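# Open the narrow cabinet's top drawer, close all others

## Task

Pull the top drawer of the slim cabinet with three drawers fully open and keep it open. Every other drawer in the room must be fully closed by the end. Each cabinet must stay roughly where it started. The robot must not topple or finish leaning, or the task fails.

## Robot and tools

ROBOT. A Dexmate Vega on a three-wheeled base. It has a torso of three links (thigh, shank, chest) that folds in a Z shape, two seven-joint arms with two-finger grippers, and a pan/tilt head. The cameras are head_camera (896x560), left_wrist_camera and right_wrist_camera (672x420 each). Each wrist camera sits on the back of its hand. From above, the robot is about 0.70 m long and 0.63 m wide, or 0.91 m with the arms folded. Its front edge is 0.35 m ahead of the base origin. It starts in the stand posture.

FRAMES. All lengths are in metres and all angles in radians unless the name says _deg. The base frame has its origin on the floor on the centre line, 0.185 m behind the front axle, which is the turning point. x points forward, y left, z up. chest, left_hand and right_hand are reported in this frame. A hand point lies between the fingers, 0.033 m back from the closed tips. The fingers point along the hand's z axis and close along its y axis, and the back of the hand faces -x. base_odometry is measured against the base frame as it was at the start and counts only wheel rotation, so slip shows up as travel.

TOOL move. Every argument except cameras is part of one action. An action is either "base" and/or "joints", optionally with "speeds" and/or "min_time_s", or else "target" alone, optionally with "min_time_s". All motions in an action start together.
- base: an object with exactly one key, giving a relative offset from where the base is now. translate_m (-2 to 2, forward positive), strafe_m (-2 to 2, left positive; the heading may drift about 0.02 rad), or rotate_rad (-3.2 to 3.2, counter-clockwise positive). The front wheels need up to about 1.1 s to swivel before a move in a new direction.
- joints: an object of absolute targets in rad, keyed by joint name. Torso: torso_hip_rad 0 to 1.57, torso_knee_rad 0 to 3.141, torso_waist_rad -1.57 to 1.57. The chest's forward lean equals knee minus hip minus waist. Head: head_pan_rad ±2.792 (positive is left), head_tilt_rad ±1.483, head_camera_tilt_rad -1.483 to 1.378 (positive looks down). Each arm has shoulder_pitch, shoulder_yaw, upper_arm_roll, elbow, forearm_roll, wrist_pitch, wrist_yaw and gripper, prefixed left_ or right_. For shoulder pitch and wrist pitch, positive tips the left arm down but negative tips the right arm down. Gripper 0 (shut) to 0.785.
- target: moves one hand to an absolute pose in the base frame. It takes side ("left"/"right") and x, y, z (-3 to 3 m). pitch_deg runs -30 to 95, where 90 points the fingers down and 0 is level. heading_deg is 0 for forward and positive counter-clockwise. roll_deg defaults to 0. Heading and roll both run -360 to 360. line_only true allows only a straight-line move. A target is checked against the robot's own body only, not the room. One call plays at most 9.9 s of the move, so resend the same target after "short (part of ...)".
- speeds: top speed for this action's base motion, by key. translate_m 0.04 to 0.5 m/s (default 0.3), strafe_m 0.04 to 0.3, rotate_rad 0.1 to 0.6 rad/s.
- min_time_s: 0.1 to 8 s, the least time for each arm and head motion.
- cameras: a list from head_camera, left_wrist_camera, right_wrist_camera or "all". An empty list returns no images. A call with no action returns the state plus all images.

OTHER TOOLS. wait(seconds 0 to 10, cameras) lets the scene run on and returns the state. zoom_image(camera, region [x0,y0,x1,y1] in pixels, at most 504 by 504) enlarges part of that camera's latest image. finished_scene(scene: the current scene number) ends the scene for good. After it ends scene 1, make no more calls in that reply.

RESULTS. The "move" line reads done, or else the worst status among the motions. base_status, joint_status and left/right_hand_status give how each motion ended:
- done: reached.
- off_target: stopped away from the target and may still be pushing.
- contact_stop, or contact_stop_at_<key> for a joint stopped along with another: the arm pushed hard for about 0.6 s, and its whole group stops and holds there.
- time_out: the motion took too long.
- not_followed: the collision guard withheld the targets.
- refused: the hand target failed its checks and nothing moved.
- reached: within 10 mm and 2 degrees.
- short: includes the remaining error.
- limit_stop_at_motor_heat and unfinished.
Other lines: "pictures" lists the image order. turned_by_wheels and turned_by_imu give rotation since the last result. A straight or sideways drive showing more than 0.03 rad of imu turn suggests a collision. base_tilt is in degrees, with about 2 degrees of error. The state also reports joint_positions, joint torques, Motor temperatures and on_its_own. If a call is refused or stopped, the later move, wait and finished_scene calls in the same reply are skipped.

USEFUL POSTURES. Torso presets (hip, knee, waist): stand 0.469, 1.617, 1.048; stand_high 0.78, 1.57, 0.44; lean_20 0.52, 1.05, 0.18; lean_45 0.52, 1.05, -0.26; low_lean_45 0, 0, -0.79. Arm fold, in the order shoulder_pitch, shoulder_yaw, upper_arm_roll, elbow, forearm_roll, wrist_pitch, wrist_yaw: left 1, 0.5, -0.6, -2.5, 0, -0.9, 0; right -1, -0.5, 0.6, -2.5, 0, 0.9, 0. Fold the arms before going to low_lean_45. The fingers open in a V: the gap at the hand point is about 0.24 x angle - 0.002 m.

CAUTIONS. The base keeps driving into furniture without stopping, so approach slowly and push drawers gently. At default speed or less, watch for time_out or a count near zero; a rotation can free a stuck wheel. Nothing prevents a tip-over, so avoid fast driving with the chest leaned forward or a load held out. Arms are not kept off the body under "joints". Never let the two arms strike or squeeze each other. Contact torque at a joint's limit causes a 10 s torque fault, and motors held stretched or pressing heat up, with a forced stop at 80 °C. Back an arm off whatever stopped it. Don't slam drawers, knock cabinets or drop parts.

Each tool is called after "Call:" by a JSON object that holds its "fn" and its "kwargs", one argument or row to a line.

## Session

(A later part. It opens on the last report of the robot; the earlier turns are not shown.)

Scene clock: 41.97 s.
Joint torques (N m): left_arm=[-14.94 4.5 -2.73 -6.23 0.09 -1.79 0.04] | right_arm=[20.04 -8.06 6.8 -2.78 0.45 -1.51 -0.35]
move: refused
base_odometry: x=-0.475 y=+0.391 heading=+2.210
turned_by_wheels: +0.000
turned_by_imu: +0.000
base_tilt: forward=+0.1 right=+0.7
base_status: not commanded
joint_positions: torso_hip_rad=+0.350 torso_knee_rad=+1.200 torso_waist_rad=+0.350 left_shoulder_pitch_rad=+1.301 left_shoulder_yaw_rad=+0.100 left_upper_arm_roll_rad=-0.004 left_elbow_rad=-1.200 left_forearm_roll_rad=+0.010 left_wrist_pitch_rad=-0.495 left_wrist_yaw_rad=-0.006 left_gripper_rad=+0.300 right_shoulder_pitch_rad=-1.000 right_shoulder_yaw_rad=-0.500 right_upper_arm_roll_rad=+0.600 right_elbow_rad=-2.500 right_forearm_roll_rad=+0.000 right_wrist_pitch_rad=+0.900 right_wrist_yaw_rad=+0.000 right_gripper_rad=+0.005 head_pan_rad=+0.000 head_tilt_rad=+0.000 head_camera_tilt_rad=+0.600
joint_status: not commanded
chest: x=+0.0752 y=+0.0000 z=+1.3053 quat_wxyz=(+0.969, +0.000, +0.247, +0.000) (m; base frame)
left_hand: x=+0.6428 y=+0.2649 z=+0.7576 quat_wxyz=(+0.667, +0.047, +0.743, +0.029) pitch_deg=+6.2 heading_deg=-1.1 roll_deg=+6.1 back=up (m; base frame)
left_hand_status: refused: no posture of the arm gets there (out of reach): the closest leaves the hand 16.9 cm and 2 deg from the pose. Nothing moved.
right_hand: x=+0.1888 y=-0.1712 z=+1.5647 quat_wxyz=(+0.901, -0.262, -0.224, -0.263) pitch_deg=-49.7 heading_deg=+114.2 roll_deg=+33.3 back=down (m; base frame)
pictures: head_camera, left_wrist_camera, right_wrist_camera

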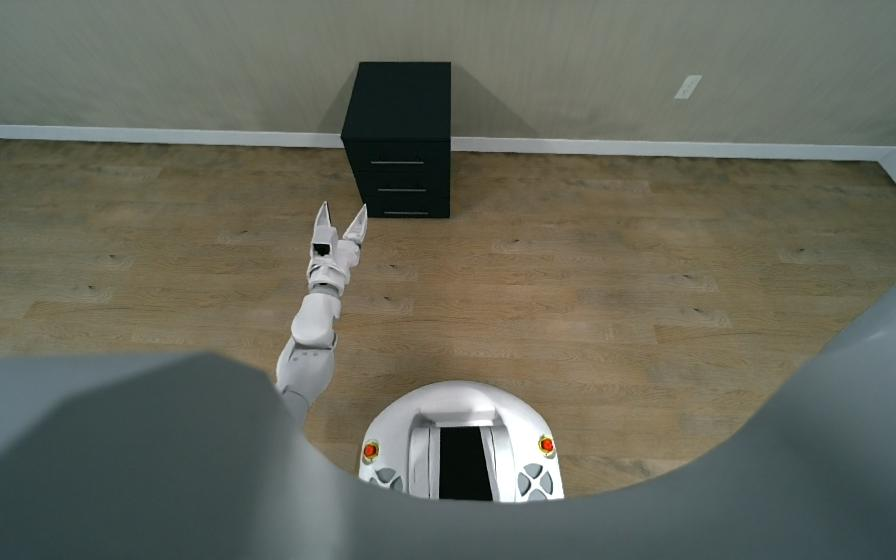

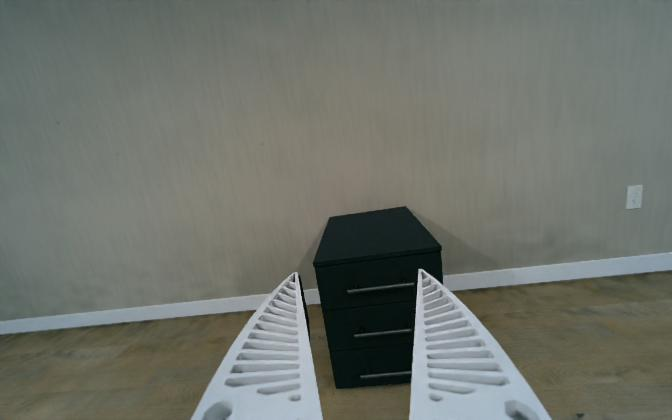

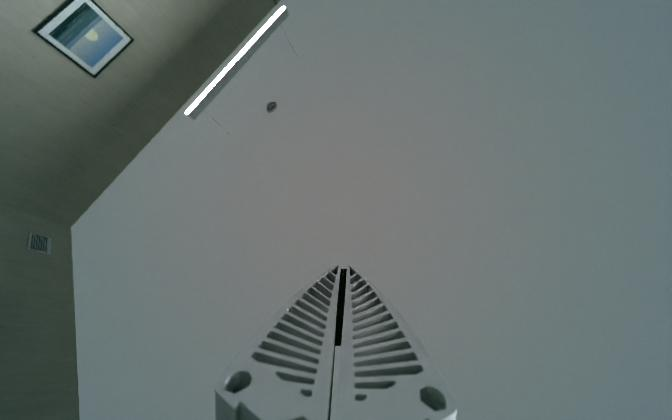

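Call:
{"fn": "move", "kwargs": {
  "joints": {"torso_hip_rad": 0.35, "torso_knee_rad": 1.2, "torso_waist_rad": 0.0, "left_shoulder_pitch_rad": 0.95, "head_camera_tilt_rad": 0.1}
}}

Call:
{"fn": "move", "kwargs": {
  "target": {"side": "left", "x": 0.65, "y": 0.22, "z": 0.45, "pitch_deg": 30, "heading_deg": 0, "roll_deg": 90},
  "cameras": ["head_camera", "left_wrist_camera"]
}}

Scene clock: 45.60 s.
Joint torques (N m): left_arm=[-13.84 4.6 -2.51 -5.68 0.02 -2.15 0.14] | right_arm=[16.8 -7.68 7.63 -3.33 0.88 -1.04 -0.74]
move: done
base_odometry: x=-0.475 y=+0.391 heading=+2.210
turned_by_wheels: +0.000
turned_by_imu: +0.000
base_tilt: forward=+0.1 right=+0.8
base_status: not commanded
joint_positions: torso_hip_rad=+0.350 torso_knee_rad=+1.200 torso_waist_rad=+0.000 left_shoulder_pitch_rad=+0.954 left_shoulder_yaw_rad=+0.100 left_upper_arm_roll_rad=-0.004 left_elbow_rad=-1.200 left_forearm_roll_rad=+0.010 left_wrist_pitch_rad=-0.495 left_wrist_yaw_rad=-0.006 left_gripper_rad=+0.300 right_shoulder_pitch_rad=-1.000 right_shoulder_yaw_rad=-0.500 right_upper_arm_roll_rad=+0.600 right_elbow_rad=-2.500 right_forearm_roll_rad=+0.000 right_wrist_pitch_rad=+0.900 right_wrist_yaw_rad=+0.000 right_gripper_rad=+0.005 head_pan_rad=+0.000 head_tilt_rad=+0.000 head_camera_tilt_rad=+0.100
joint_status: all done
chest: x=+0.2091 y=+0.0000 z=+1.2244 quat_wxyz=(+0.911, +0.000, +0.412, +0.000) (m; base frame)
left_hand: x=+0.7747 y=+0.2649 z=+0.6747 quat_wxyz=(+0.666, +0.047, +0.744, +0.029) pitch_deg=+6.4 heading_deg=-1.1 roll_deg=+6.1 back=up (m; base frame)
right_hand: x=+0.4048 y=-0.1712 z=+1.4291 quat_wxyz=(+0.926, -0.304, -0.063, -0.213) pitch_deg=-53.8 heading_deg=+88.8 roll_deg=+65.3 back=down (m; base frame)
pictures: none

Scene clock: 50.87 s.
Joint torques (N m): left_arm=[-13.26 -1.12 0.51 -3.26 0.6 0.33 1.08] | right_arm=[15.21 -6.5 8.2 -3.78 0.97 -0.91 -0.53]
move: done
base_odometry: x=-0.475 y=+0.391 heading=+2.210
turned_by_wheels: +0.000
turned_by_imu: +0.000
base_tilt: forward=+0.1 right=+0.8
base_status: not commanded
joint_positions: torso_hip_rad=+0.350 torso_knee_rad=+1.200 torso_waist_rad=+0.000 left_shoulder_pitch_rad=+0.879 left_shoulder_yaw_rad=+0.181 left_upper_arm_roll_rad=+0.427 left_elbow_rad=-0.850 left_forearm_roll_rad=+1.142 left_wrist_pitch_rad=+0.186 left_wrist_yaw_rad=+0.436 left_gripper_rad=+0.300 right_shoulder_pitch_rad=-1.000 right_shoulder_yaw_rad=-0.500 right_upper_arm_roll_rad=+0.600 right_elbow_rad=-2.500 right_forearm_roll_rad=+0.000 right_wrist_pitch_rad=+0.900 right_wrist_yaw_rad=+0.000 right_gripper_rad=+0.005 head_pan_rad=+0.000 head_tilt_rad=+0.000 head_camera_tilt_rad=+0.100
joint_status: not commanded
chest: x=+0.2091 y=+0.0000 z=+1.2244 quat_wxyz=(+0.911, +0.000, +0.412, +0.000) (m; base frame)
left_hand: x=+0.6501 y=+0.2203 z=+0.4502 quat_wxyz=(+0.355, +0.611, +0.614, +0.352) pitch_deg=+30.0 heading_deg=+0.0 roll_deg=+89.7 (m; base frame)
left_hand_status: reached (straight line, planned for 4.0 s): 0 mm and 0.3 deg off.
right_hand: x=+0.4048 y=-0.1712 z=+1.4291 quat_wxyz=(+0.926, -0.304, -0.063, -0.213) pitch_deg=-53.8 heading_deg=+88.8 roll_deg=+65.3 back=down (m; base frame)
pictures: head_camera, left_wrist_camera

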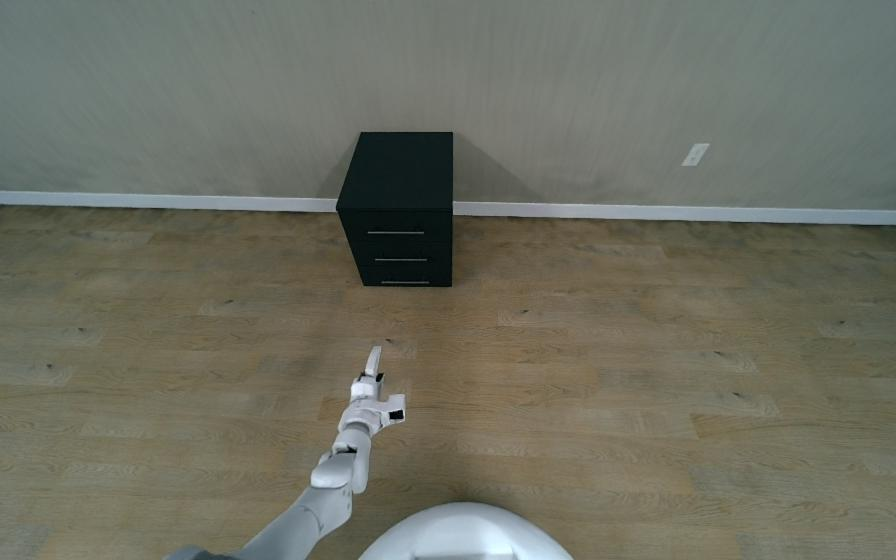

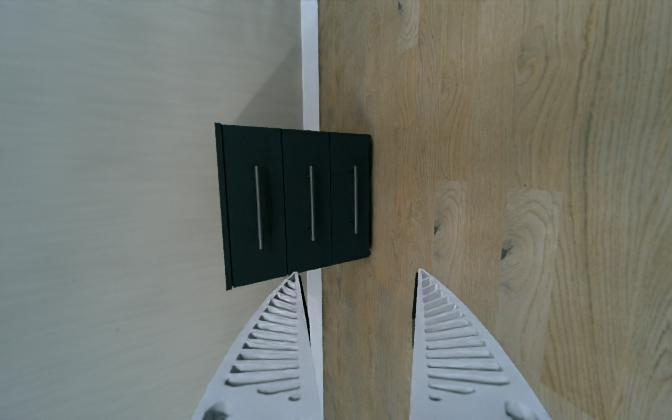

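Call:
{"fn": "move", "kwargs": {
  "base": {"translate_m": 0.3},
  "cameras": ["head_camera", "left_wrist_camera"]
}}

Scene clock: 54.57 s.
Joint torques (N m): left_arm=[-10.66 -2.19 0.64 -3.21 0.78 0.47 1.02] | right_arm=[15.49 -7.12 8.05 -2.84 0.9 -1.24 -0.77]
move: done
base_odometry: x=-0.654 y=+0.632 heading=+2.209
turned_by_wheels: +0.000
turned_by_imu: -0.001
base_tilt: forward=+0.1 right=+0.8
base_status: done
joint_positions: torso_hip_rad=+0.350 torso_knee_rad=+1.200 torso_waist_rad=+0.000 left_shoulder_pitch_rad=+0.878 left_shoulder_yaw_rad=+0.180 left_upper_arm_roll_rad=+0.429 left_elbow_rad=-0.847 left_forearm_roll_rad=+1.146 left_wrist_pitch_rad=+0.189 left_wrist_yaw_rad=+0.437 left_gripper_rad=+0.300 right_shoulder_pitch_rad=-1.000 right_shoulder_yaw_rad=-0.500 right_upper_arm_roll_rad=+0.600 right_elbow_rad=-2.500 right_forearm_roll_rad=+0.000 right_wrist_pitch_rad=+0.900 right_wrist_yaw_rad=+0.000 right_gripper_rad=+0.005 head_pan_rad=+0.000 head_tilt_rad=+0.000 head_camera_tilt_rad=+0.100
joint_status: not commanded
chest: x=+0.2092 y=+0.0000 z=+1.2244 quat_wxyz=(+0.911, +0.000, +0.412, +0.000) (m; base frame)
left_hand: x=+0.6498 y=+0.2202 z=+0.4498 quat_wxyz=(+0.353, +0.612, +0.613, +0.353) pitch_deg=+30.0 heading_deg=+0.0 roll_deg=-90.0 (m; base frame)
right_hand: x=+0.4049 y=-0.1712 z=+1.4291 quat_wxyz=(+0.926, -0.304, -0.063, -0.213) pitch_deg=-53.8 heading_deg=+88.8 roll_deg=+65.3 back=down (m; base frame)
pictures: head_camera, left_wrist_camera

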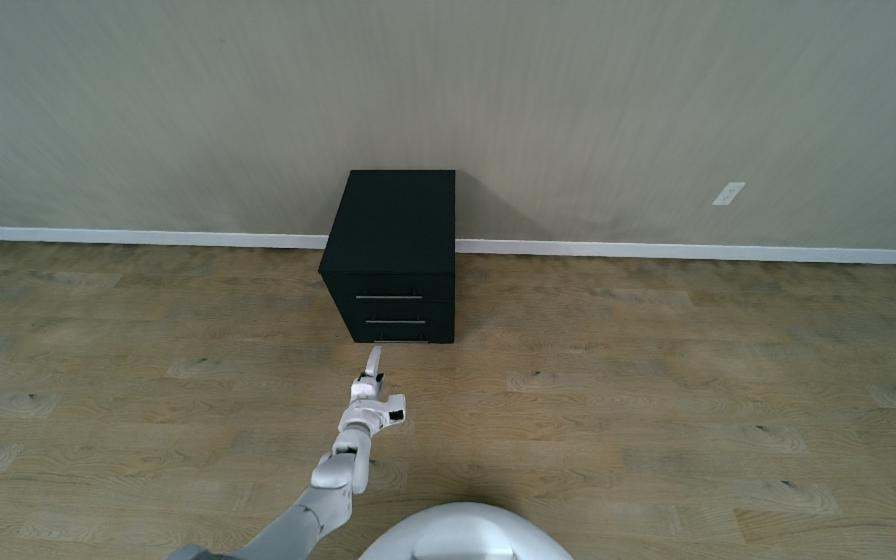

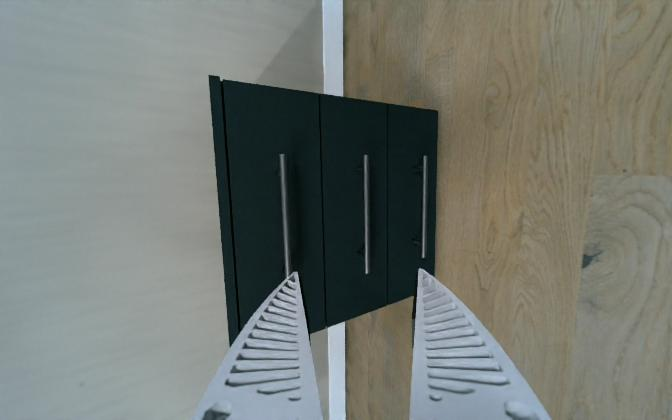

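Call:
{"fn": "move", "kwargs": {
  "target": {"side": "left", "x": 0.7, "y": 0.2, "z": 0.42, "pitch_deg": 10, "heading_deg": 0, "roll_deg": 90},
  "cameras": ["head_camera", "left_wrist_camera"]
}}

Scene clock: 56.10 s.
Joint torques (N m): left_arm=[-10.54 -1.17 -0.04 -3.82 0.67 -0.66 0.94] | right_arm=[16.54 -8.13 7.81 -1.84 0.95 -0.46 -0.68]
move: refused
base_odometry: x=-0.654 y=+0.632 heading=+2.209
turned_by_wheels: +0.000
turned_by_imu: +0.000
base_tilt: forward=+0.1 right=+0.7
base_status: not commanded
joint_positions: torso_hip_rad=+0.350 torso_knee_rad=+1.200 torso_waist_rad=+0.000 left_shoulder_pitch_rad=+0.878 left_shoulder_yaw_rad=+0.180 left_upper_arm_roll_rad=+0.429 left_elbow_rad=-0.847 left_forearm_roll_rad=+1.146 left_wrist_pitch_rad=+0.189 left_wrist_yaw_rad=+0.437 left_gripper_rad=+0.300 right_shoulder_pitch_rad=-1.000 right_shoulder_yaw_rad=-0.500 right_upper_arm_roll_rad=+0.600 right_elbow_rad=-2.500 right_forearm_roll_rad=+0.000 right_wrist_pitch_rad=+0.900 right_wrist_yaw_rad=+0.000 right_gripper_rad=+0.005 head_pan_rad=+0.000 head_tilt_rad=+0.000 head_camera_tilt_rad=+0.100
joint_status: not commanded
chest: x=+0.2092 y=+0.0000 z=+1.2244 quat_wxyz=(+0.911, +0.000, +0.412, +0.000) (m; base frame)
left_hand: x=+0.6498 y=+0.2202 z=+0.4498 quat_wxyz=(+0.353, +0.612, +0.613, +0.353) pitch_deg=+30.0 heading_deg=+0.0 roll_deg=-90.0 (m; base frame)
left_hand_status: refused: no posture of the arm gets there (out of reach): the closest leaves the hand 9.2 cm and 4 deg from the pose. Nothing moved.
right_hand: x=+0.4049 y=-0.1712 z=+1.4291 quat_wxyz=(+0.926, -0.304, -0.063, -0.213) pitch_deg=-53.8 heading_deg=+88.8 roll_deg=+65.3 back=down (m; base frame)
pictures: head_camera, left_wrist_camera

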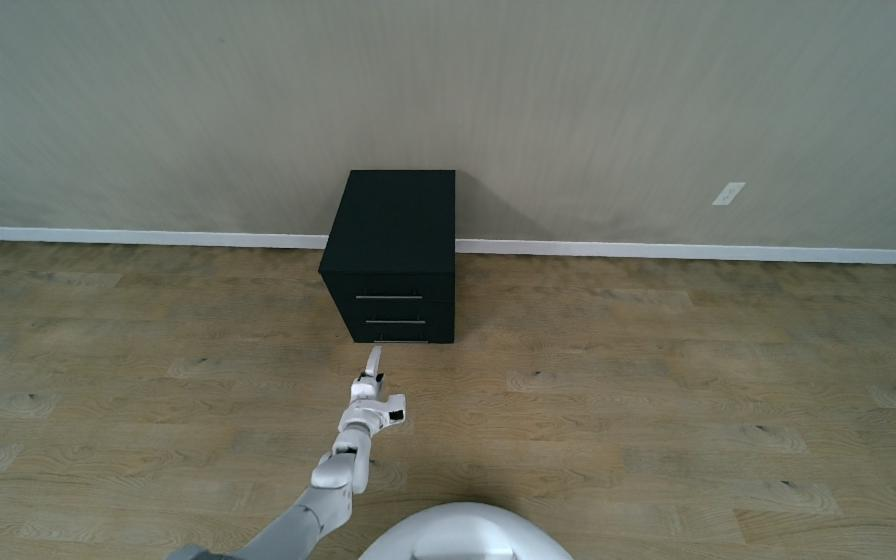

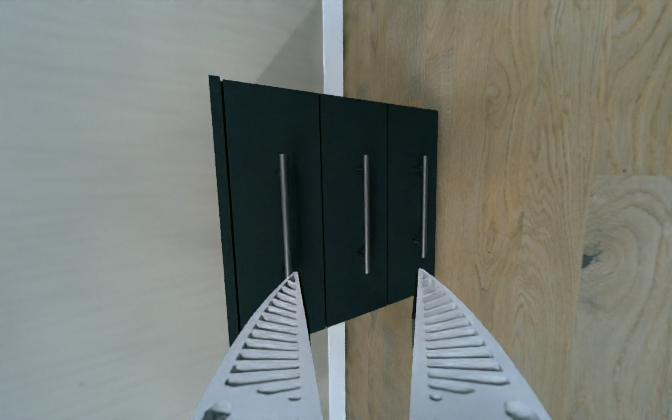

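Call:
{"fn": "move", "kwargs": {
  "base": {"translate_m": 0.2},
  "cameras": ["head_camera", "left_wrist_camera"]
}}

Scene clock: 58.67 s.
Joint torques (N m): left_arm=[-10.63 -1.76 0.36 -4.09 0.51 0.61 0.84] | right_arm=[14.31 -8.23 7.65 -3.72 0.89 -1.79 -0.86]
move: done
base_odometry: x=-0.774 y=+0.793 heading=+2.209
turned_by_wheels: +0.000
turned_by_imu: -0.001
base_tilt: forward=+0.1 right=+0.8
base_status: done
joint_positions: torso_hip_rad=+0.350 torso_knee_rad=+1.200 torso_waist_rad=+0.000 left_shoulder_pitch_rad=+0.878 left_shoulder_yaw_rad=+0.180 left_upper_arm_roll_rad=+0.429 left_elbow_rad=-0.847 left_forearm_roll_rad=+1.146 left_wrist_pitch_rad=+0.189 left_wrist_yaw_rad=+0.437 left_gripper_rad=+0.300 right_shoulder_pitch_rad=-1.000 right_shoulder_yaw_rad=-0.500 right_upper_arm_roll_rad=+0.600 right_elbow_rad=-2.500 right_forearm_roll_rad=+0.000 right_wrist_pitch_rad=+0.900 right_wrist_yaw_rad=+0.000 right_gripper_rad=+0.005 head_pan_rad=+0.000 head_tilt_rad=+0.000 head_camera_tilt_rad=+0.100
joint_status: not commanded
chest: x=+0.2092 y=+0.0000 z=+1.2244 quat_wxyz=(+0.911, +0.000, +0.412, +0.000) (m; base frame)
left_hand: x=+0.6498 y=+0.2202 z=+0.4498 quat_wxyz=(+0.353, +0.612, +0.613, +0.353) pitch_deg=+30.0 heading_deg=+0.0 roll_deg=-90.0 (m; base frame)
right_hand: x=+0.4049 y=-0.1712 z=+1.4291 quat_wxyz=(+0.926, -0.304, -0.063, -0.213) pitch_deg=-53.8 heading_deg=+88.8 roll_deg=+65.3 back=down (m; base frame)
pictures: head_camera, left_wrist_camera

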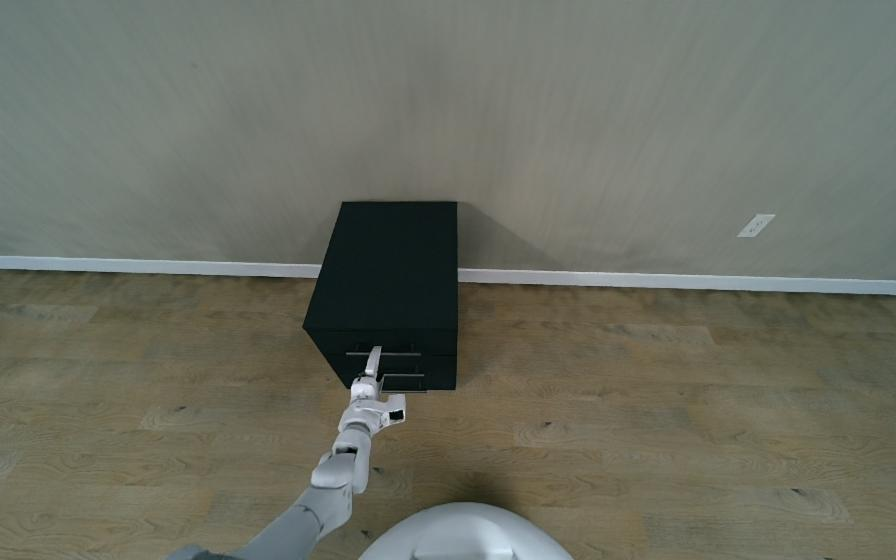

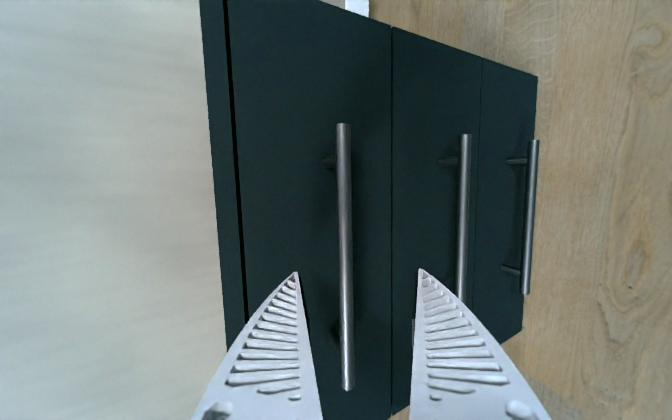

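Call:
{"fn": "move", "kwargs": {
  "joints": {"left_gripper_rad": 0.22}
}}

Call:
{"fn": "move", "kwargs": {
  "target": {"side": "left", "x": 0.695, "y": 0.2, "z": 0.435, "pitch_deg": 30, "heading_deg": 0, "roll_deg": 90},
  "cameras": ["head_camera", "left_wrist_camera"]
}}

Scene clock: 59.73 s.
Joint torques (N m): left_arm=[-11.55 -2.24 0.66 -3.14 0.61 0.98 1] | right_arm=[14.8 -6.22 7.37 -3.07 0.9 -1.03 -0.88]
move: done
base_odometry: x=-0.774 y=+0.793 heading=+2.209
turned_by_wheels: +0.000
turned_by_imu: +0.000
base_tilt: forward=+0.1 right=+0.7
base_status: not commanded
joint_positions: torso_hip_rad=+0.350 torso_knee_rad=+1.200 torso_waist_rad=+0.000 left_shoulder_pitch_rad=+0.878 left_shoulder_yaw_rad=+0.180 left_upper_arm_roll_rad=+0.429 left_elbow_rad=-0.847 left_forearm_roll_rad=+1.146 left_wrist_pitch_rad=+0.189 left_wrist_yaw_rad=+0.437 left_gripper_rad=+0.220 right_shoulder_pitch_rad=-1.000 right_shoulder_yaw_rad=-0.500 right_upper_arm_roll_rad=+0.600 right_elbow_rad=-2.500 right_forearm_roll_rad=+0.000 right_wrist_pitch_rad=+0.900 right_wrist_yaw_rad=+0.000 right_gripper_rad=+0.005 head_pan_rad=+0.000 head_tilt_rad=+0.000 head_camera_tilt_rad=+0.100
joint_status: all done
chest: x=+0.2092 y=+0.0000 z=+1.2244 quat_wxyz=(+0.911, +0.000, +0.412, +0.000) (m; base frame)
left_hand: x=+0.6498 y=+0.2202 z=+0.4498 quat_wxyz=(+0.353, +0.612, +0.613, +0.353) pitch_deg=+30.0 heading_deg=+0.0 roll_deg=-90.0 (m; base frame)
right_hand: x=+0.4049 y=-0.1712 z=+1.4291 quat_wxyz=(+0.926, -0.304, -0.063, -0.213) pitch_deg=-53.8 heading_deg=+88.8 roll_deg=+65.3 back=down (m; base frame)
pictures: none

Scene clock: 60.03 s.
Joint torques (N m): left_arm=[-11.56 -0.76 0.61 -3.81 0.68 -0.39 1.13] | right_arm=[16.04 -7.45 7.76 -2.34 1.01 -0.52 -0.68]
move: refused
base_odometry: x=-0.774 y=+0.793 heading=+2.209
turned_by_wheels: +0.000
turned_by_imu: +0.000
base_tilt: forward=+0.1 right=+0.8
base_status: not commanded
joint_positions: torso_hip_rad=+0.350 torso_knee_rad=+1.200 torso_waist_rad=+0.000 left_shoulder_pitch_rad=+0.878 left_shoulder_yaw_rad=+0.180 left_upper_arm_roll_rad=+0.429 left_elbow_rad=-0.847 left_forearm_roll_rad=+1.146 left_wrist_pitch_rad=+0.189 left_wrist_yaw_rad=+0.437 left_gripper_rad=+0.220 right_shoulder_pitch_rad=-1.000 right_shoulder_yaw_rad=-0.500 right_upper_arm_roll_rad=+0.600 right_elbow_rad=-2.500 right_forearm_roll_rad=+0.000 right_wrist_pitch_rad=+0.900 right_wrist_yaw_rad=+0.000 right_gripper_rad=+0.005 head_pan_rad=+0.000 head_tilt_rad=+0.000 head_camera_tilt_rad=+0.100
joint_status: not commanded
chest: x=+0.2092 y=+0.0000 z=+1.2244 quat_wxyz=(+0.911, +0.000, +0.412, +0.000) (m; base frame)
left_hand: x=+0.6498 y=+0.2202 z=+0.4498 quat_wxyz=(+0.353, +0.612, +0.613, +0.353) pitch_deg=+30.0 heading_deg=+0.0 roll_deg=-90.0 (m; base frame)
left_hand_status: refused: no posture of the arm gets there (out of reach): the closest leaves the hand 0.5 cm and 0 deg from the pose. Nothing moved.
right_hand: x=+0.4049 y=-0.1712 z=+1.4291 quat_wxyz=(+0.926, -0.304, -0.063, -0.213) pitch_deg=-53.8 heading_deg=+88.8 roll_deg=+65.3 back=down (m; base frame)
pictures: head_camera, left_wrist_camera

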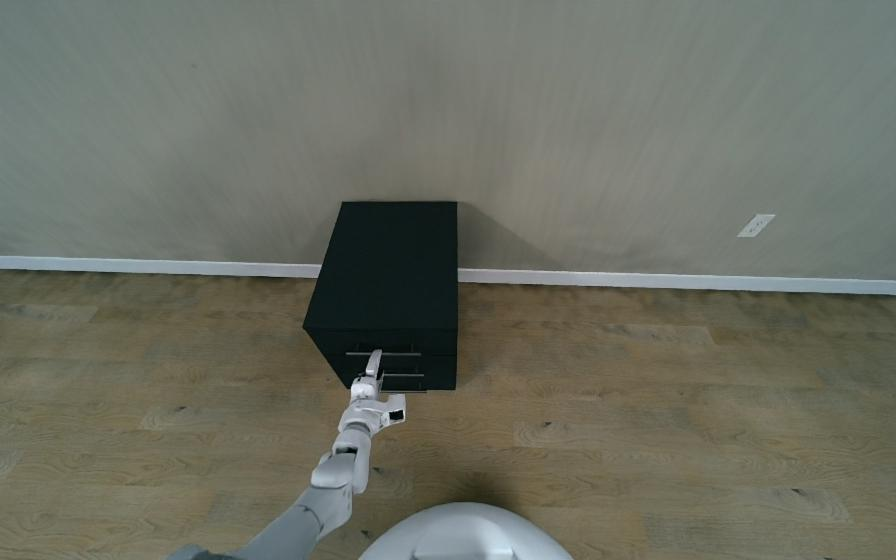

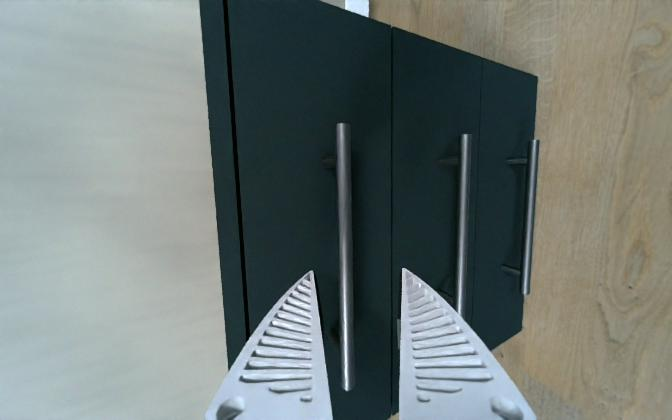

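Call:
{"fn": "move", "kwargs": {
  "target": {"side": "left", "x": 0.64, "y": 0.2, "z": 0.435, "pitch_deg": 30, "heading_deg": 0, "roll_deg": 90}
}}

Call:
{"fn": "move", "kwargs": {
  "base": {"translate_m": 0.055},
  "cameras": ["head_camera", "left_wrist_camera"]
}}

Scene clock: 62.37 s.
Joint torques (N m): left_arm=[-13.06 -2.63 0.75 -2.13 0.13 0.63 1.11] | right_arm=[14.67 -7.87 7.04 -3.28 0.92 -0.5 -0.96]
move: done
base_odometry: x=-0.774 y=+0.793 heading=+2.209
turned_by_wheels: +0.000
turned_by_imu: +0.000
base_tilt: forward=+0.1 right=+0.8
base_status: not commanded
joint_positions: torso_hip_rad=+0.350 torso_knee_rad=+1.200 torso_waist_rad=+0.000 left_shoulder_pitch_rad=+0.814 left_shoulder_yaw_rad=+0.109 left_upper_arm_roll_rad=+0.450 left_elbow_rad=-0.669 left_forearm_roll_rad=+1.144 left_wrist_pitch_rad=+0.184 left_wrist_yaw_rad=+0.536 left_gripper_rad=+0.220 right_shoulder_pitch_rad=-1.000 right_shoulder_yaw_rad=-0.500 right_upper_arm_roll_rad=+0.600 right_elbow_rad=-2.500 right_forearm_roll_rad=+0.000 right_wrist_pitch_rad=+0.900 right_wrist_yaw_rad=+0.000 right_gripper_rad=+0.005 head_pan_rad=+0.000 head_tilt_rad=+0.000 head_camera_tilt_rad=+0.100
joint_status: not commanded
chest: x=+0.2092 y=+0.0000 z=+1.2244 quat_wxyz=(+0.911, +0.000, +0.412, +0.000) (m; base frame)
left_hand: x=+0.6400 y=+0.2007 z=+0.4351 quat_wxyz=(+0.353, +0.612, +0.613, +0.354) pitch_deg=+30.0 heading_deg=+0.0 roll_deg=-90.0 (m; base frame)
left_hand_status: reached (straight line, planned for 0.9 s): 1 mm and 0.0 deg off.
right_hand: x=+0.4049 y=-0.1712 z=+1.4291 quat_wxyz=(+0.926, -0.304, -0.063, -0.213) pitch_deg=-53.8 heading_deg=+88.8 roll_deg=+65.3 back=down (m; base frame)
pictures: none

Scene clock: 63.73 s.
Joint torques (N m): left_arm=[-20.62 -3.98 0.18 -5.01 0.46 0.03 1.14] | right_arm=[15.57 -7.52 7.84 -3 1 -0.41 -0.7]
move: done
base_odometry: x=-0.806 y=+0.837 heading=+2.208
turned_by_wheels: +0.000
turned_by_imu: +0.000
base_tilt: forward=+0.1 right=+0.7
base_status: done
joint_positions: torso_hip_rad=+0.350 torso_knee_rad=+1.200 torso_waist_rad=+0.000 left_shoulder_pitch_rad=+0.813 left_shoulder_yaw_rad=+0.107 left_upper_arm_roll_rad=+0.451 left_elbow_rad=-0.665 left_forearm_roll_rad=+1.144 left_wrist_pitch_rad=+0.184 left_wrist_yaw_rad=+0.538 left_gripper_rad=+0.220 right_shoulder_pitch_rad=-1.000 right_shoulder_yaw_rad=-0.500 right_upper_arm_roll_rad=+0.600 right_elbow_rad=-2.500 right_forearm_roll_rad=+0.000 right_wrist_pitch_rad=+0.900 right_wrist_yaw_rad=+0.000 right_gripper_rad=+0.005 head_pan_rad=+0.000 head_tilt_rad=+0.000 head_camera_tilt_rad=+0.100
joint_status: not commanded
chest: x=+0.2091 y=+0.0000 z=+1.2244 quat_wxyz=(+0.911, +0.000, +0.412, +0.000) (m; base frame)
left_hand: x=+0.6395 y=+0.2003 z=+0.4347 quat_wxyz=(+0.353, +0.613, +0.613, +0.353) pitch_deg=+30.0 heading_deg=+0.0 roll_deg=-90.0 (m; base frame)
right_hand: x=+0.4048 y=-0.1712 z=+1.4291 quat_wxyz=(+0.926, -0.304, -0.063, -0.213) pitch_deg=-53.8 heading_deg=+88.8 roll_deg=+65.3 back=down (m; base frame)
pictures: head_camera, left_wrist_camera

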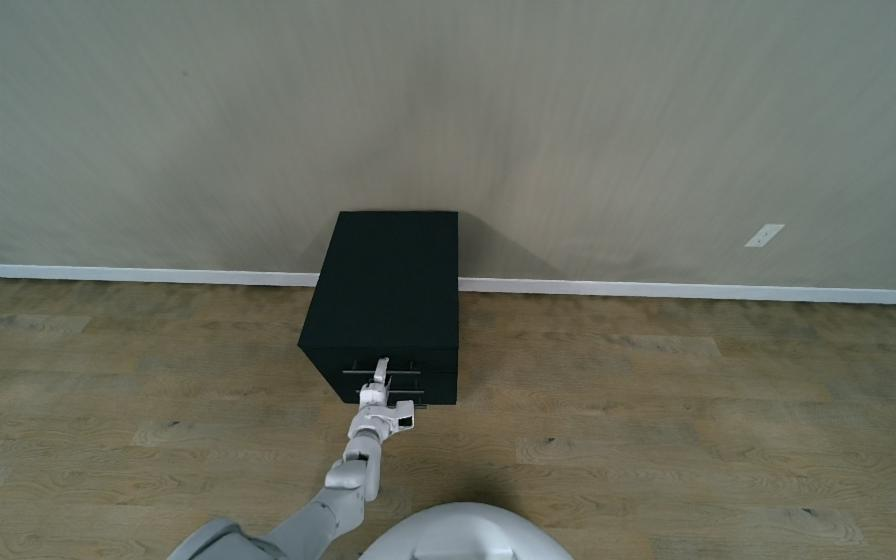

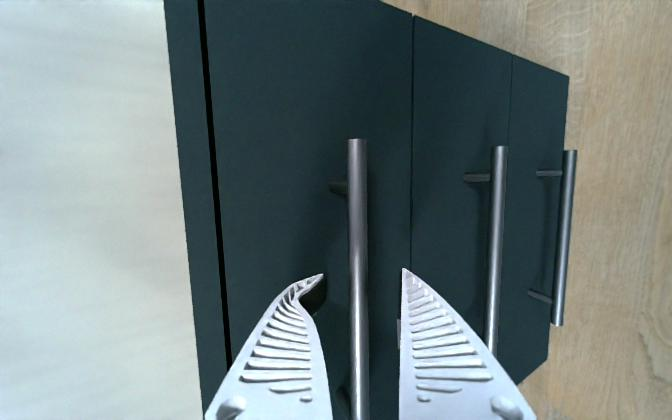

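Call:
{"fn": "move", "kwargs": {
  "joints": {"left_gripper_rad": 0.0},
  "cameras": ["left_wrist_camera"]
}}

Call:
{"fn": "move", "kwargs": {
  "base": {"translate_m": -0.1},
  "speeds": {"translate_m": 0.1},
  "cameras": ["head_camera", "left_wrist_camera"]
}}

Scene clock: 64.70 s.
Joint torques (N m): left_arm=[-10.41 -4.12 0.1 -3.03 0.31 0.12 0.93] | right_arm=[15.29 -8.53 8.14 -2.56 0.87 -1.12 -0.9]
move: done
base_odometry: x=-0.806 y=+0.837 heading=+2.208
turned_by_wheels: +0.000
turned_by_imu: +0.000
base_tilt: forward=+0.1 right=+0.7
base_status: not commanded
joint_positions: torso_hip_rad=+0.350 torso_knee_rad=+1.200 torso_waist_rad=+0.000 left_shoulder_pitch_rad=+0.813 left_shoulder_yaw_rad=+0.107 left_upper_arm_roll_rad=+0.451 left_elbow_rad=-0.665 left_forearm_roll_rad=+1.144 left_wrist_pitch_rad=+0.184 left_wrist_yaw_rad=+0.538 left_gripper_rad=+0.000 right_shoulder_pitch_rad=-1.000 right_shoulder_yaw_rad=-0.500 right_upper_arm_roll_rad=+0.600 right_elbow_rad=-2.500 right_forearm_roll_rad=+0.000 right_wrist_pitch_rad=+0.900 right_wrist_yaw_rad=+0.000 right_gripper_rad=+0.005 head_pan_rad=+0.000 head_tilt_rad=+0.000 head_camera_tilt_rad=+0.100
joint_status: all done
chest: x=+0.2091 y=+0.0000 z=+1.2244 quat_wxyz=(+0.911, +0.000, +0.412, +0.000) (m; base frame)
left_hand: x=+0.6398 y=+0.2002 z=+0.4349 quat_wxyz=(+0.353, +0.612, +0.612, +0.354) pitch_deg=+30.0 heading_deg=+0.0 roll_deg=-90.0 (m; base frame)
right_hand: x=+0.4048 y=-0.1712 z=+1.4291 quat_wxyz=(+0.926, -0.304, -0.063, -0.213) pitch_deg=-53.8 heading_deg=+88.8 roll_deg=+65.3 back=down (m; base frame)
pictures: left_wrist_camera

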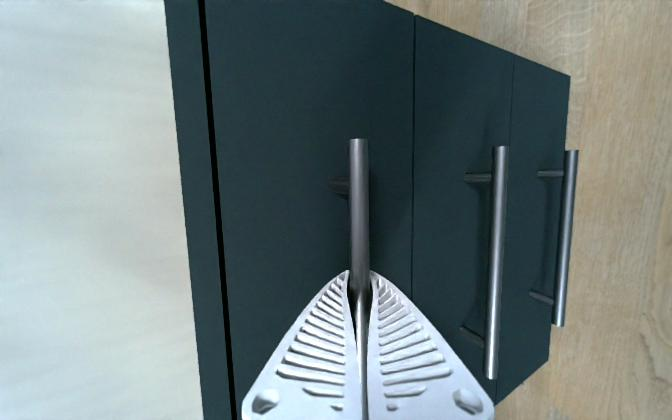

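Scene clock: 66.60 s.
Joint torques (N m): left_arm=[-7.58 -2.88 0.63 -4.28 1.08 -1.36 1.17] | right_arm=[16.55 -7.66 8.05 -3.23 0.88 -0.82 -0.89]
move: done
base_odometry: x=-0.747 y=+0.756 heading=+2.208
turned_by_wheels: +0.000
turned_by_imu: +0.001
base_tilt: forward=+0.1 right=+0.8
base_status: done
joint_positions: torso_hip_rad=+0.350 torso_knee_rad=+1.200 torso_waist_rad=+0.000 left_shoulder_pitch_rad=+0.813 left_shoulder_yaw_rad=+0.107 left_upper_arm_roll_rad=+0.451 left_elbow_rad=-0.665 left_forearm_roll_rad=+1.144 left_wrist_pitch_rad=+0.185 left_wrist_yaw_rad=+0.538 left_gripper_rad=+0.000 right_shoulder_pitch_rad=-1.000 right_shoulder_yaw_rad=-0.500 right_upper_arm_roll_rad=+0.600 right_elbow_rad=-2.500 right_forearm_roll_rad=+0.000 right_wrist_pitch_rad=+0.900 right_wrist_yaw_rad=+0.000 right_gripper_rad=+0.005 head_pan_rad=+0.000 head_tilt_rad=+0.000 head_camera_tilt_rad=+0.100
joint_status: not commanded
chest: x=+0.2091 y=+0.0000 z=+1.2244 quat_wxyz=(+0.911, +0.000, +0.412, +0.000) (m; base frame)
left_hand: x=+0.6399 y=+0.2004 z=+0.4349 quat_wxyz=(+0.353, +0.612, +0.613, +0.354) pitch_deg=+30.0 heading_deg=+0.0 roll_deg=-90.0 (m; base frame)
right_hand: x=+0.4048 y=-0.1712 z=+1.4291 quat_wxyz=(+0.926, -0.304, -0.063, -0.213) pitch_deg=-53.8 heading_deg=+88.8 roll_deg=+65.3 back=down (m; base frame)
pictures: head_camera, left_wrist_camera

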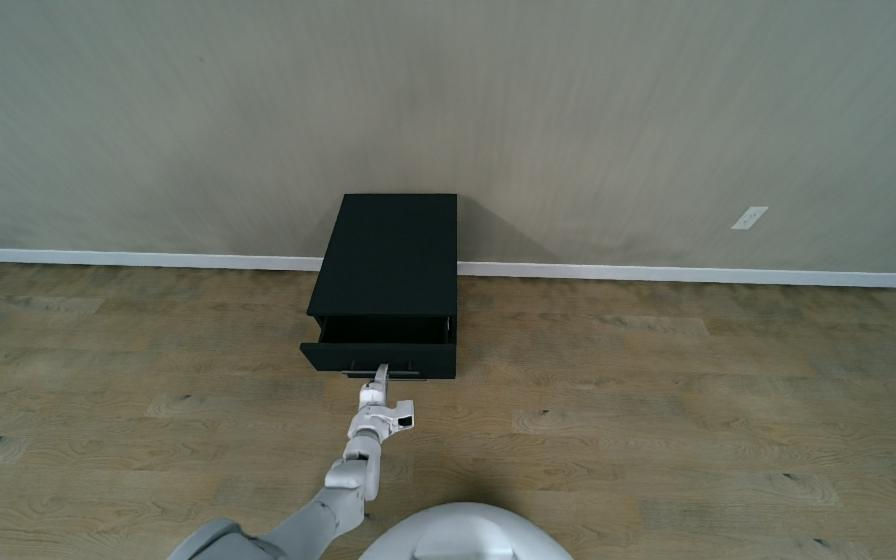

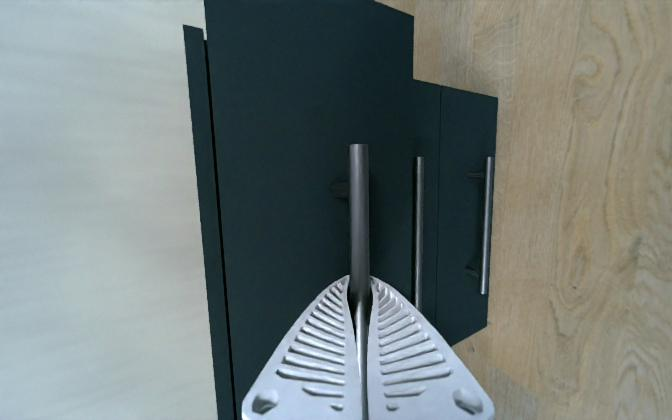

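Call:
{"fn": "move", "kwargs": {
  "base": {"translate_m": -0.2},
  "speeds": {"translate_m": 0.12},
  "cameras": ["head_camera"]
}}

Call:
{"fn": "move", "kwargs": {
  "base": {"translate_m": -0.06},
  "speeds": {"translate_m": 0.06},
  "cameras": ["head_camera", "left_wrist_camera"]
}}

Scene clock: 69.63 s.
Joint torques (N m): left_arm=[-5.82 -4.67 1.65 -6.16 1.81 -1.89 1.17] | right_arm=[17 -7.98 7.16 -2.48 0.93 -0.91 -0.84]
move: done
base_odometry: x=-0.628 y=+0.596 heading=+2.208
turned_by_wheels: +0.000
turned_by_imu: -0.001
base_tilt: forward=+0.0 right=+0.7
base_status: done
joint_positions: torso_hip_rad=+0.350 torso_knee_rad=+1.200 torso_waist_rad=+0.000 left_shoulder_pitch_rad=+0.813 left_shoulder_yaw_rad=+0.107 left_upper_arm_roll_rad=+0.451 left_elbow_rad=-0.665 left_forearm_roll_rad=+1.144 left_wrist_pitch_rad=+0.185 left_wrist_yaw_rad=+0.538 left_gripper_rad=+0.000 right_shoulder_pitch_rad=-1.000 right_shoulder_yaw_rad=-0.500 right_upper_arm_roll_rad=+0.600 right_elbow_rad=-2.500 right_forearm_roll_rad=+0.000 right_wrist_pitch_rad=+0.900 right_wrist_yaw_rad=+0.000 right_gripper_rad=+0.005 head_pan_rad=+0.000 head_tilt_rad=+0.000 head_camera_tilt_rad=+0.100
joint_status: not commanded
chest: x=+0.2091 y=+0.0000 z=+1.2244 quat_wxyz=(+0.911, +0.000, +0.412, +0.000) (m; base frame)
left_hand: x=+0.6398 y=+0.2006 z=+0.4349 quat_wxyz=(+0.353, +0.612, +0.613, +0.354) pitch_deg=+30.0 heading_deg=+0.1 roll_deg=-89.9 (m; base frame)
right_hand: x=+0.4048 y=-0.1712 z=+1.4291 quat_wxyz=(+0.926, -0.304, -0.063, -0.213) pitch_deg=-53.8 heading_deg=+88.8 roll_deg=+65.3 back=down (m; base frame)
pictures: head_camera

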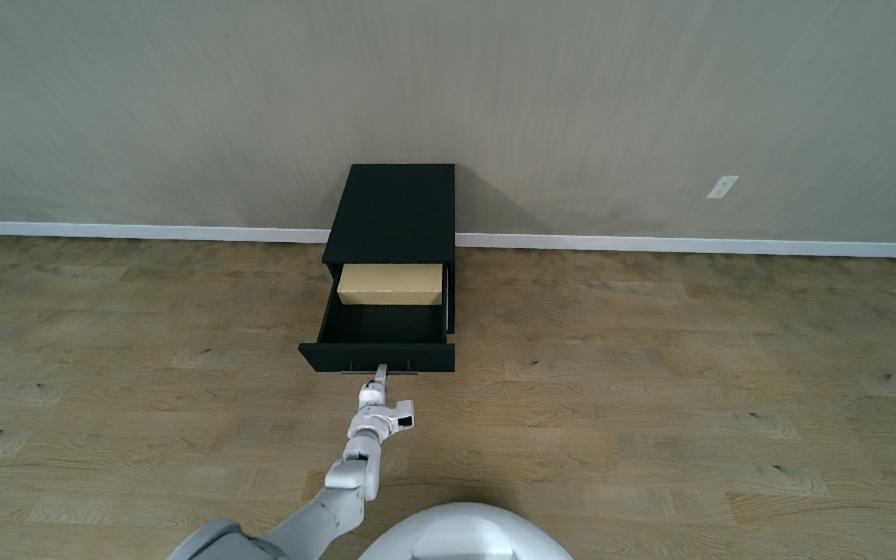

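Scene clock: 71.40 s.
Joint torques (N m): left_arm=[-5.95 -5.1 1.55 -4.27 1.7 -2.46 1.14] | right_arm=[16.05 -7.92 7.55 -2.42 1.02 -0.83 -0.84]
move: done
base_odometry: x=-0.592 y=+0.548 heading=+2.207
turned_by_wheels: -0.001
turned_by_imu: -0.001
base_tilt: forward=+0.1 right=+0.8
base_status: done
joint_positions: torso_hip_rad=+0.350 torso_knee_rad=+1.200 torso_waist_rad=+0.000 left_shoulder_pitch_rad=+0.812 left_shoulder_yaw_rad=+0.107 left_upper_arm_roll_rad=+0.451 left_elbow_rad=-0.665 left_forearm_roll_rad=+1.144 left_wrist_pitch_rad=+0.185 left_wrist_yaw_rad=+0.538 left_gripper_rad=+0.000 right_shoulder_pitch_rad=-1.000 right_shoulder_yaw_rad=-0.500 right_upper_arm_roll_rad=+0.600 right_elbow_rad=-2.500 right_forearm_roll_rad=+0.000 right_wrist_pitch_rad=+0.900 right_wrist_yaw_rad=+0.000 right_gripper_rad=+0.005 head_pan_rad=+0.000 head_tilt_rad=+0.000 head_camera_tilt_rad=+0.100
joint_status: not commanded
chest: x=+0.2091 y=+0.0000 z=+1.2244 quat_wxyz=(+0.911, +0.000, +0.412, +0.000) (m; base frame)
left_hand: x=+0.6399 y=+0.2006 z=+0.4349 quat_wxyz=(+0.353, +0.612, +0.613, +0.354) pitch_deg=+30.0 heading_deg=+0.1 roll_deg=-90.0 (m; base frame)
right_hand: x=+0.4048 y=-0.1712 z=+1.4291 quat_wxyz=(+0.926, -0.304, -0.063, -0.213) pitch_deg=-53.8 heading_deg=+88.8 roll_deg=+65.3 back=down (m; base frame)
pictures: head_camera, left_wrist_camera

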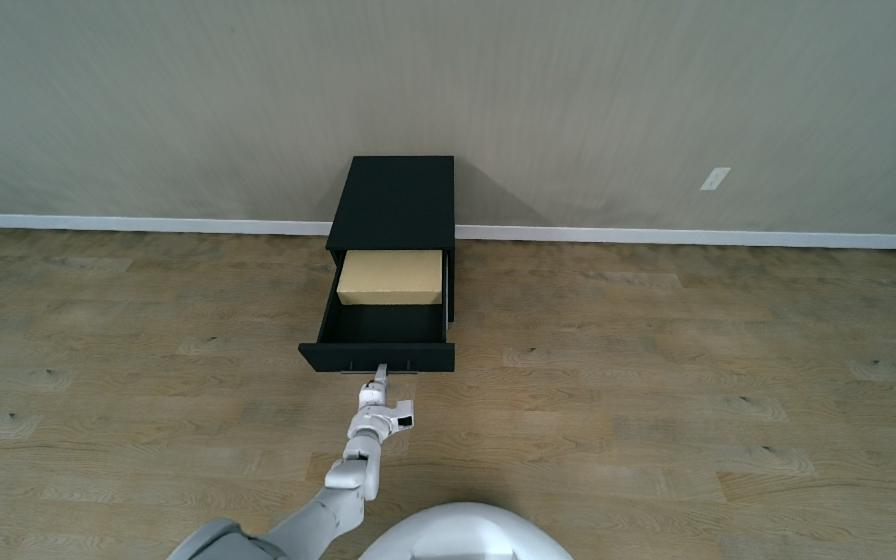

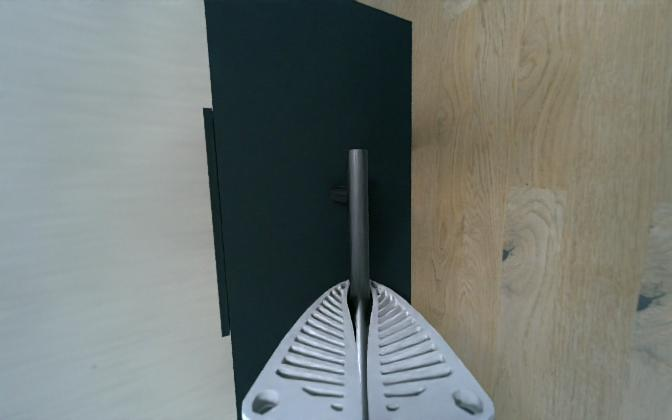

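Call:
{"fn": "move", "kwargs": {
  "base": {"translate_m": -0.06},
  "speeds": {"translate_m": 0.06},
  "cameras": ["head_camera"]
}}

Call:
{"fn": "move", "kwargs": {
  "base": {"translate_m": -0.06},
  "speeds": {"translate_m": 0.06},
  "cameras": ["head_camera", "left_wrist_camera"]
}}

Scene clock: 73.10 s.
Joint torques (N m): left_arm=[-3.44 -2.3 0.35 -3.29 0.18 -0.7 0.58] | right_arm=[15.2 -7.94 7.9 -2.92 1.07 -1.56 -0.69]
move: done
base_odometry: x=-0.556 y=+0.499 heading=+2.207
turned_by_wheels: -0.001
turned_by_imu: -0.001
base_tilt: forward=+0.1 right=+0.8
base_status: done
joint_positions: torso_hip_rad=+0.350 torso_knee_rad=+1.200 torso_waist_rad=+0.000 left_shoulder_pitch_rad=+0.812 left_shoulder_yaw_rad=+0.107 left_upper_arm_roll_rad=+0.451 left_elbow_rad=-0.665 left_forearm_roll_rad=+1.144 left_wrist_pitch_rad=+0.184 left_wrist_yaw_rad=+0.539 left_gripper_rad=+0.000 right_shoulder_pitch_rad=-1.000 right_shoulder_yaw_rad=-0.500 right_upper_arm_roll_rad=+0.600 right_elbow_rad=-2.500 right_forearm_roll_rad=+0.000 right_wrist_pitch_rad=+0.900 right_wrist_yaw_rad=+0.000 right_gripper_rad=+0.005 head_pan_rad=+0.000 head_tilt_rad=+0.000 head_camera_tilt_rad=+0.100
joint_status: not commanded
chest: x=+0.2090 y=+0.0000 z=+1.2244 quat_wxyz=(+0.911, +0.000, +0.412, +0.000) (m; base frame)
left_hand: x=+0.6401 y=+0.2002 z=+0.4352 quat_wxyz=(+0.354, +0.612, +0.612, +0.354) pitch_deg=+30.0 heading_deg=+0.0 roll_deg=-90.0 (m; base frame)
right_hand: x=+0.4047 y=-0.1712 z=+1.4292 quat_wxyz=(+0.926, -0.304, -0.063, -0.213) pitch_deg=-53.8 heading_deg=+88.8 roll_deg=+65.3 back=down (m; base frame)
pictures: head_camera

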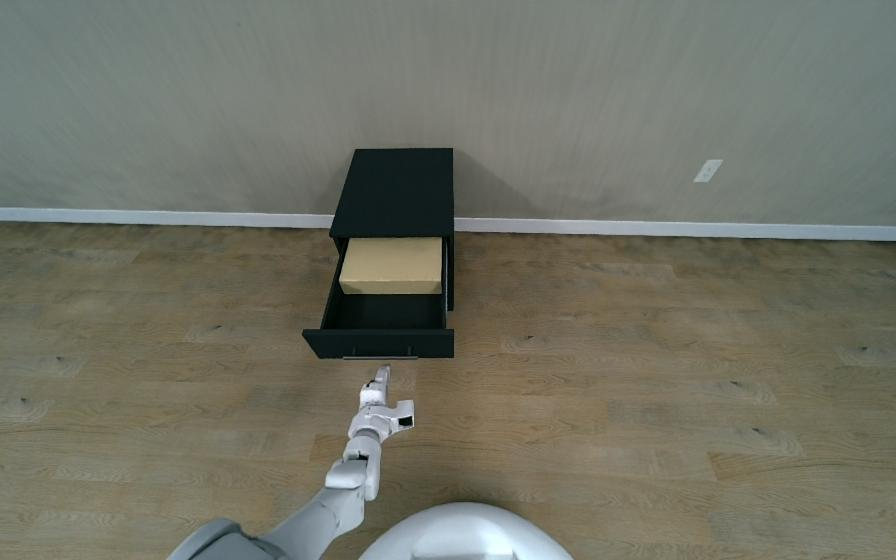

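Scene clock: 74.80 s.
Joint torques (N m): left_arm=[-4.45 -2.29 0.96 -3.6 -0.32 -0.56 0.58] | right_arm=[16.99 -7.18 7.63 -2.81 0.86 -0.91 -0.84]
move: done
base_odometry: x=-0.521 y=+0.451 heading=+2.206
turned_by_wheels: -0.001
turned_by_imu: -0.001
base_tilt: forward=+0.0 right=+0.8
base_status: done
joint_positions: torso_hip_rad=+0.350 torso_knee_rad=+1.200 torso_waist_rad=+0.000 left_shoulder_pitch_rad=+0.812 left_shoulder_yaw_rad=+0.107 left_upper_arm_roll_rad=+0.451 left_elbow_rad=-0.665 left_forearm_roll_rad=+1.144 left_wrist_pitch_rad=+0.184 left_wrist_yaw_rad=+0.539 left_gripper_rad=+0.000 right_shoulder_pitch_rad=-1.000 right_shoulder_yaw_rad=-0.500 right_upper_arm_roll_rad=+0.600 right_elbow_rad=-2.500 right_forearm_roll_rad=+0.000 right_wrist_pitch_rad=+0.900 right_wrist_yaw_rad=+0.000 right_gripper_rad=+0.005 head_pan_rad=+0.000 head_tilt_rad=+0.000 head_camera_tilt_rad=+0.100
joint_status: not commanded
chest: x=+0.2090 y=+0.0000 z=+1.2244 quat_wxyz=(+0.911, +0.000, +0.412, +0.000) (m; base frame)
left_hand: x=+0.6401 y=+0.2002 z=+0.4351 quat_wxyz=(+0.354, +0.612, +0.612, +0.354) pitch_deg=+30.0 heading_deg=+0.0 roll_deg=-90.0 (m; base frame)
right_hand: x=+0.4047 y=-0.1712 z=+1.4291 quat_wxyz=(+0.926, -0.304, -0.063, -0.213) pitch_deg=-53.8 heading_deg=+88.8 roll_deg=+65.3 back=down (m; base frame)
pictures: head_camera, left_wrist_camera

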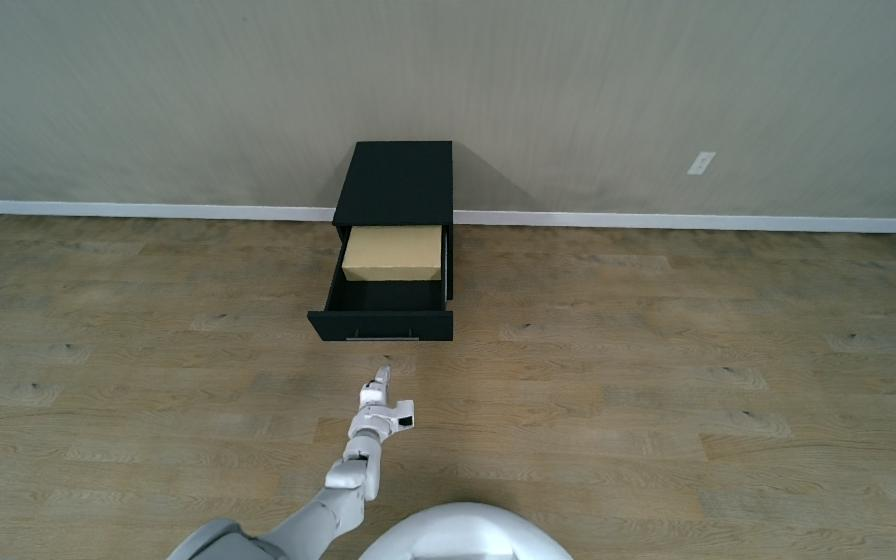

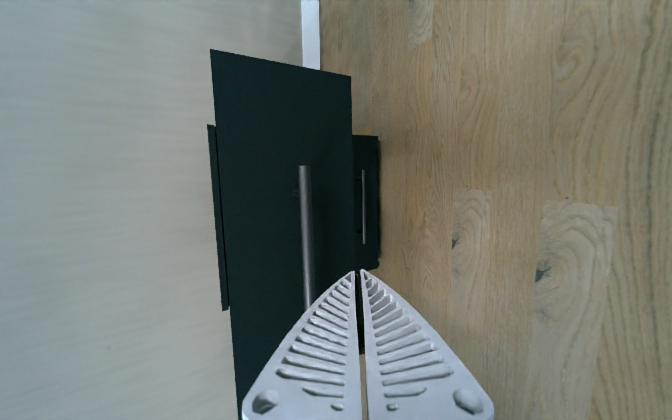

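Call:
{"fn": "finished_scene", "kwargs": {
  "scene": 1
}}

The scene is finished: the task was done.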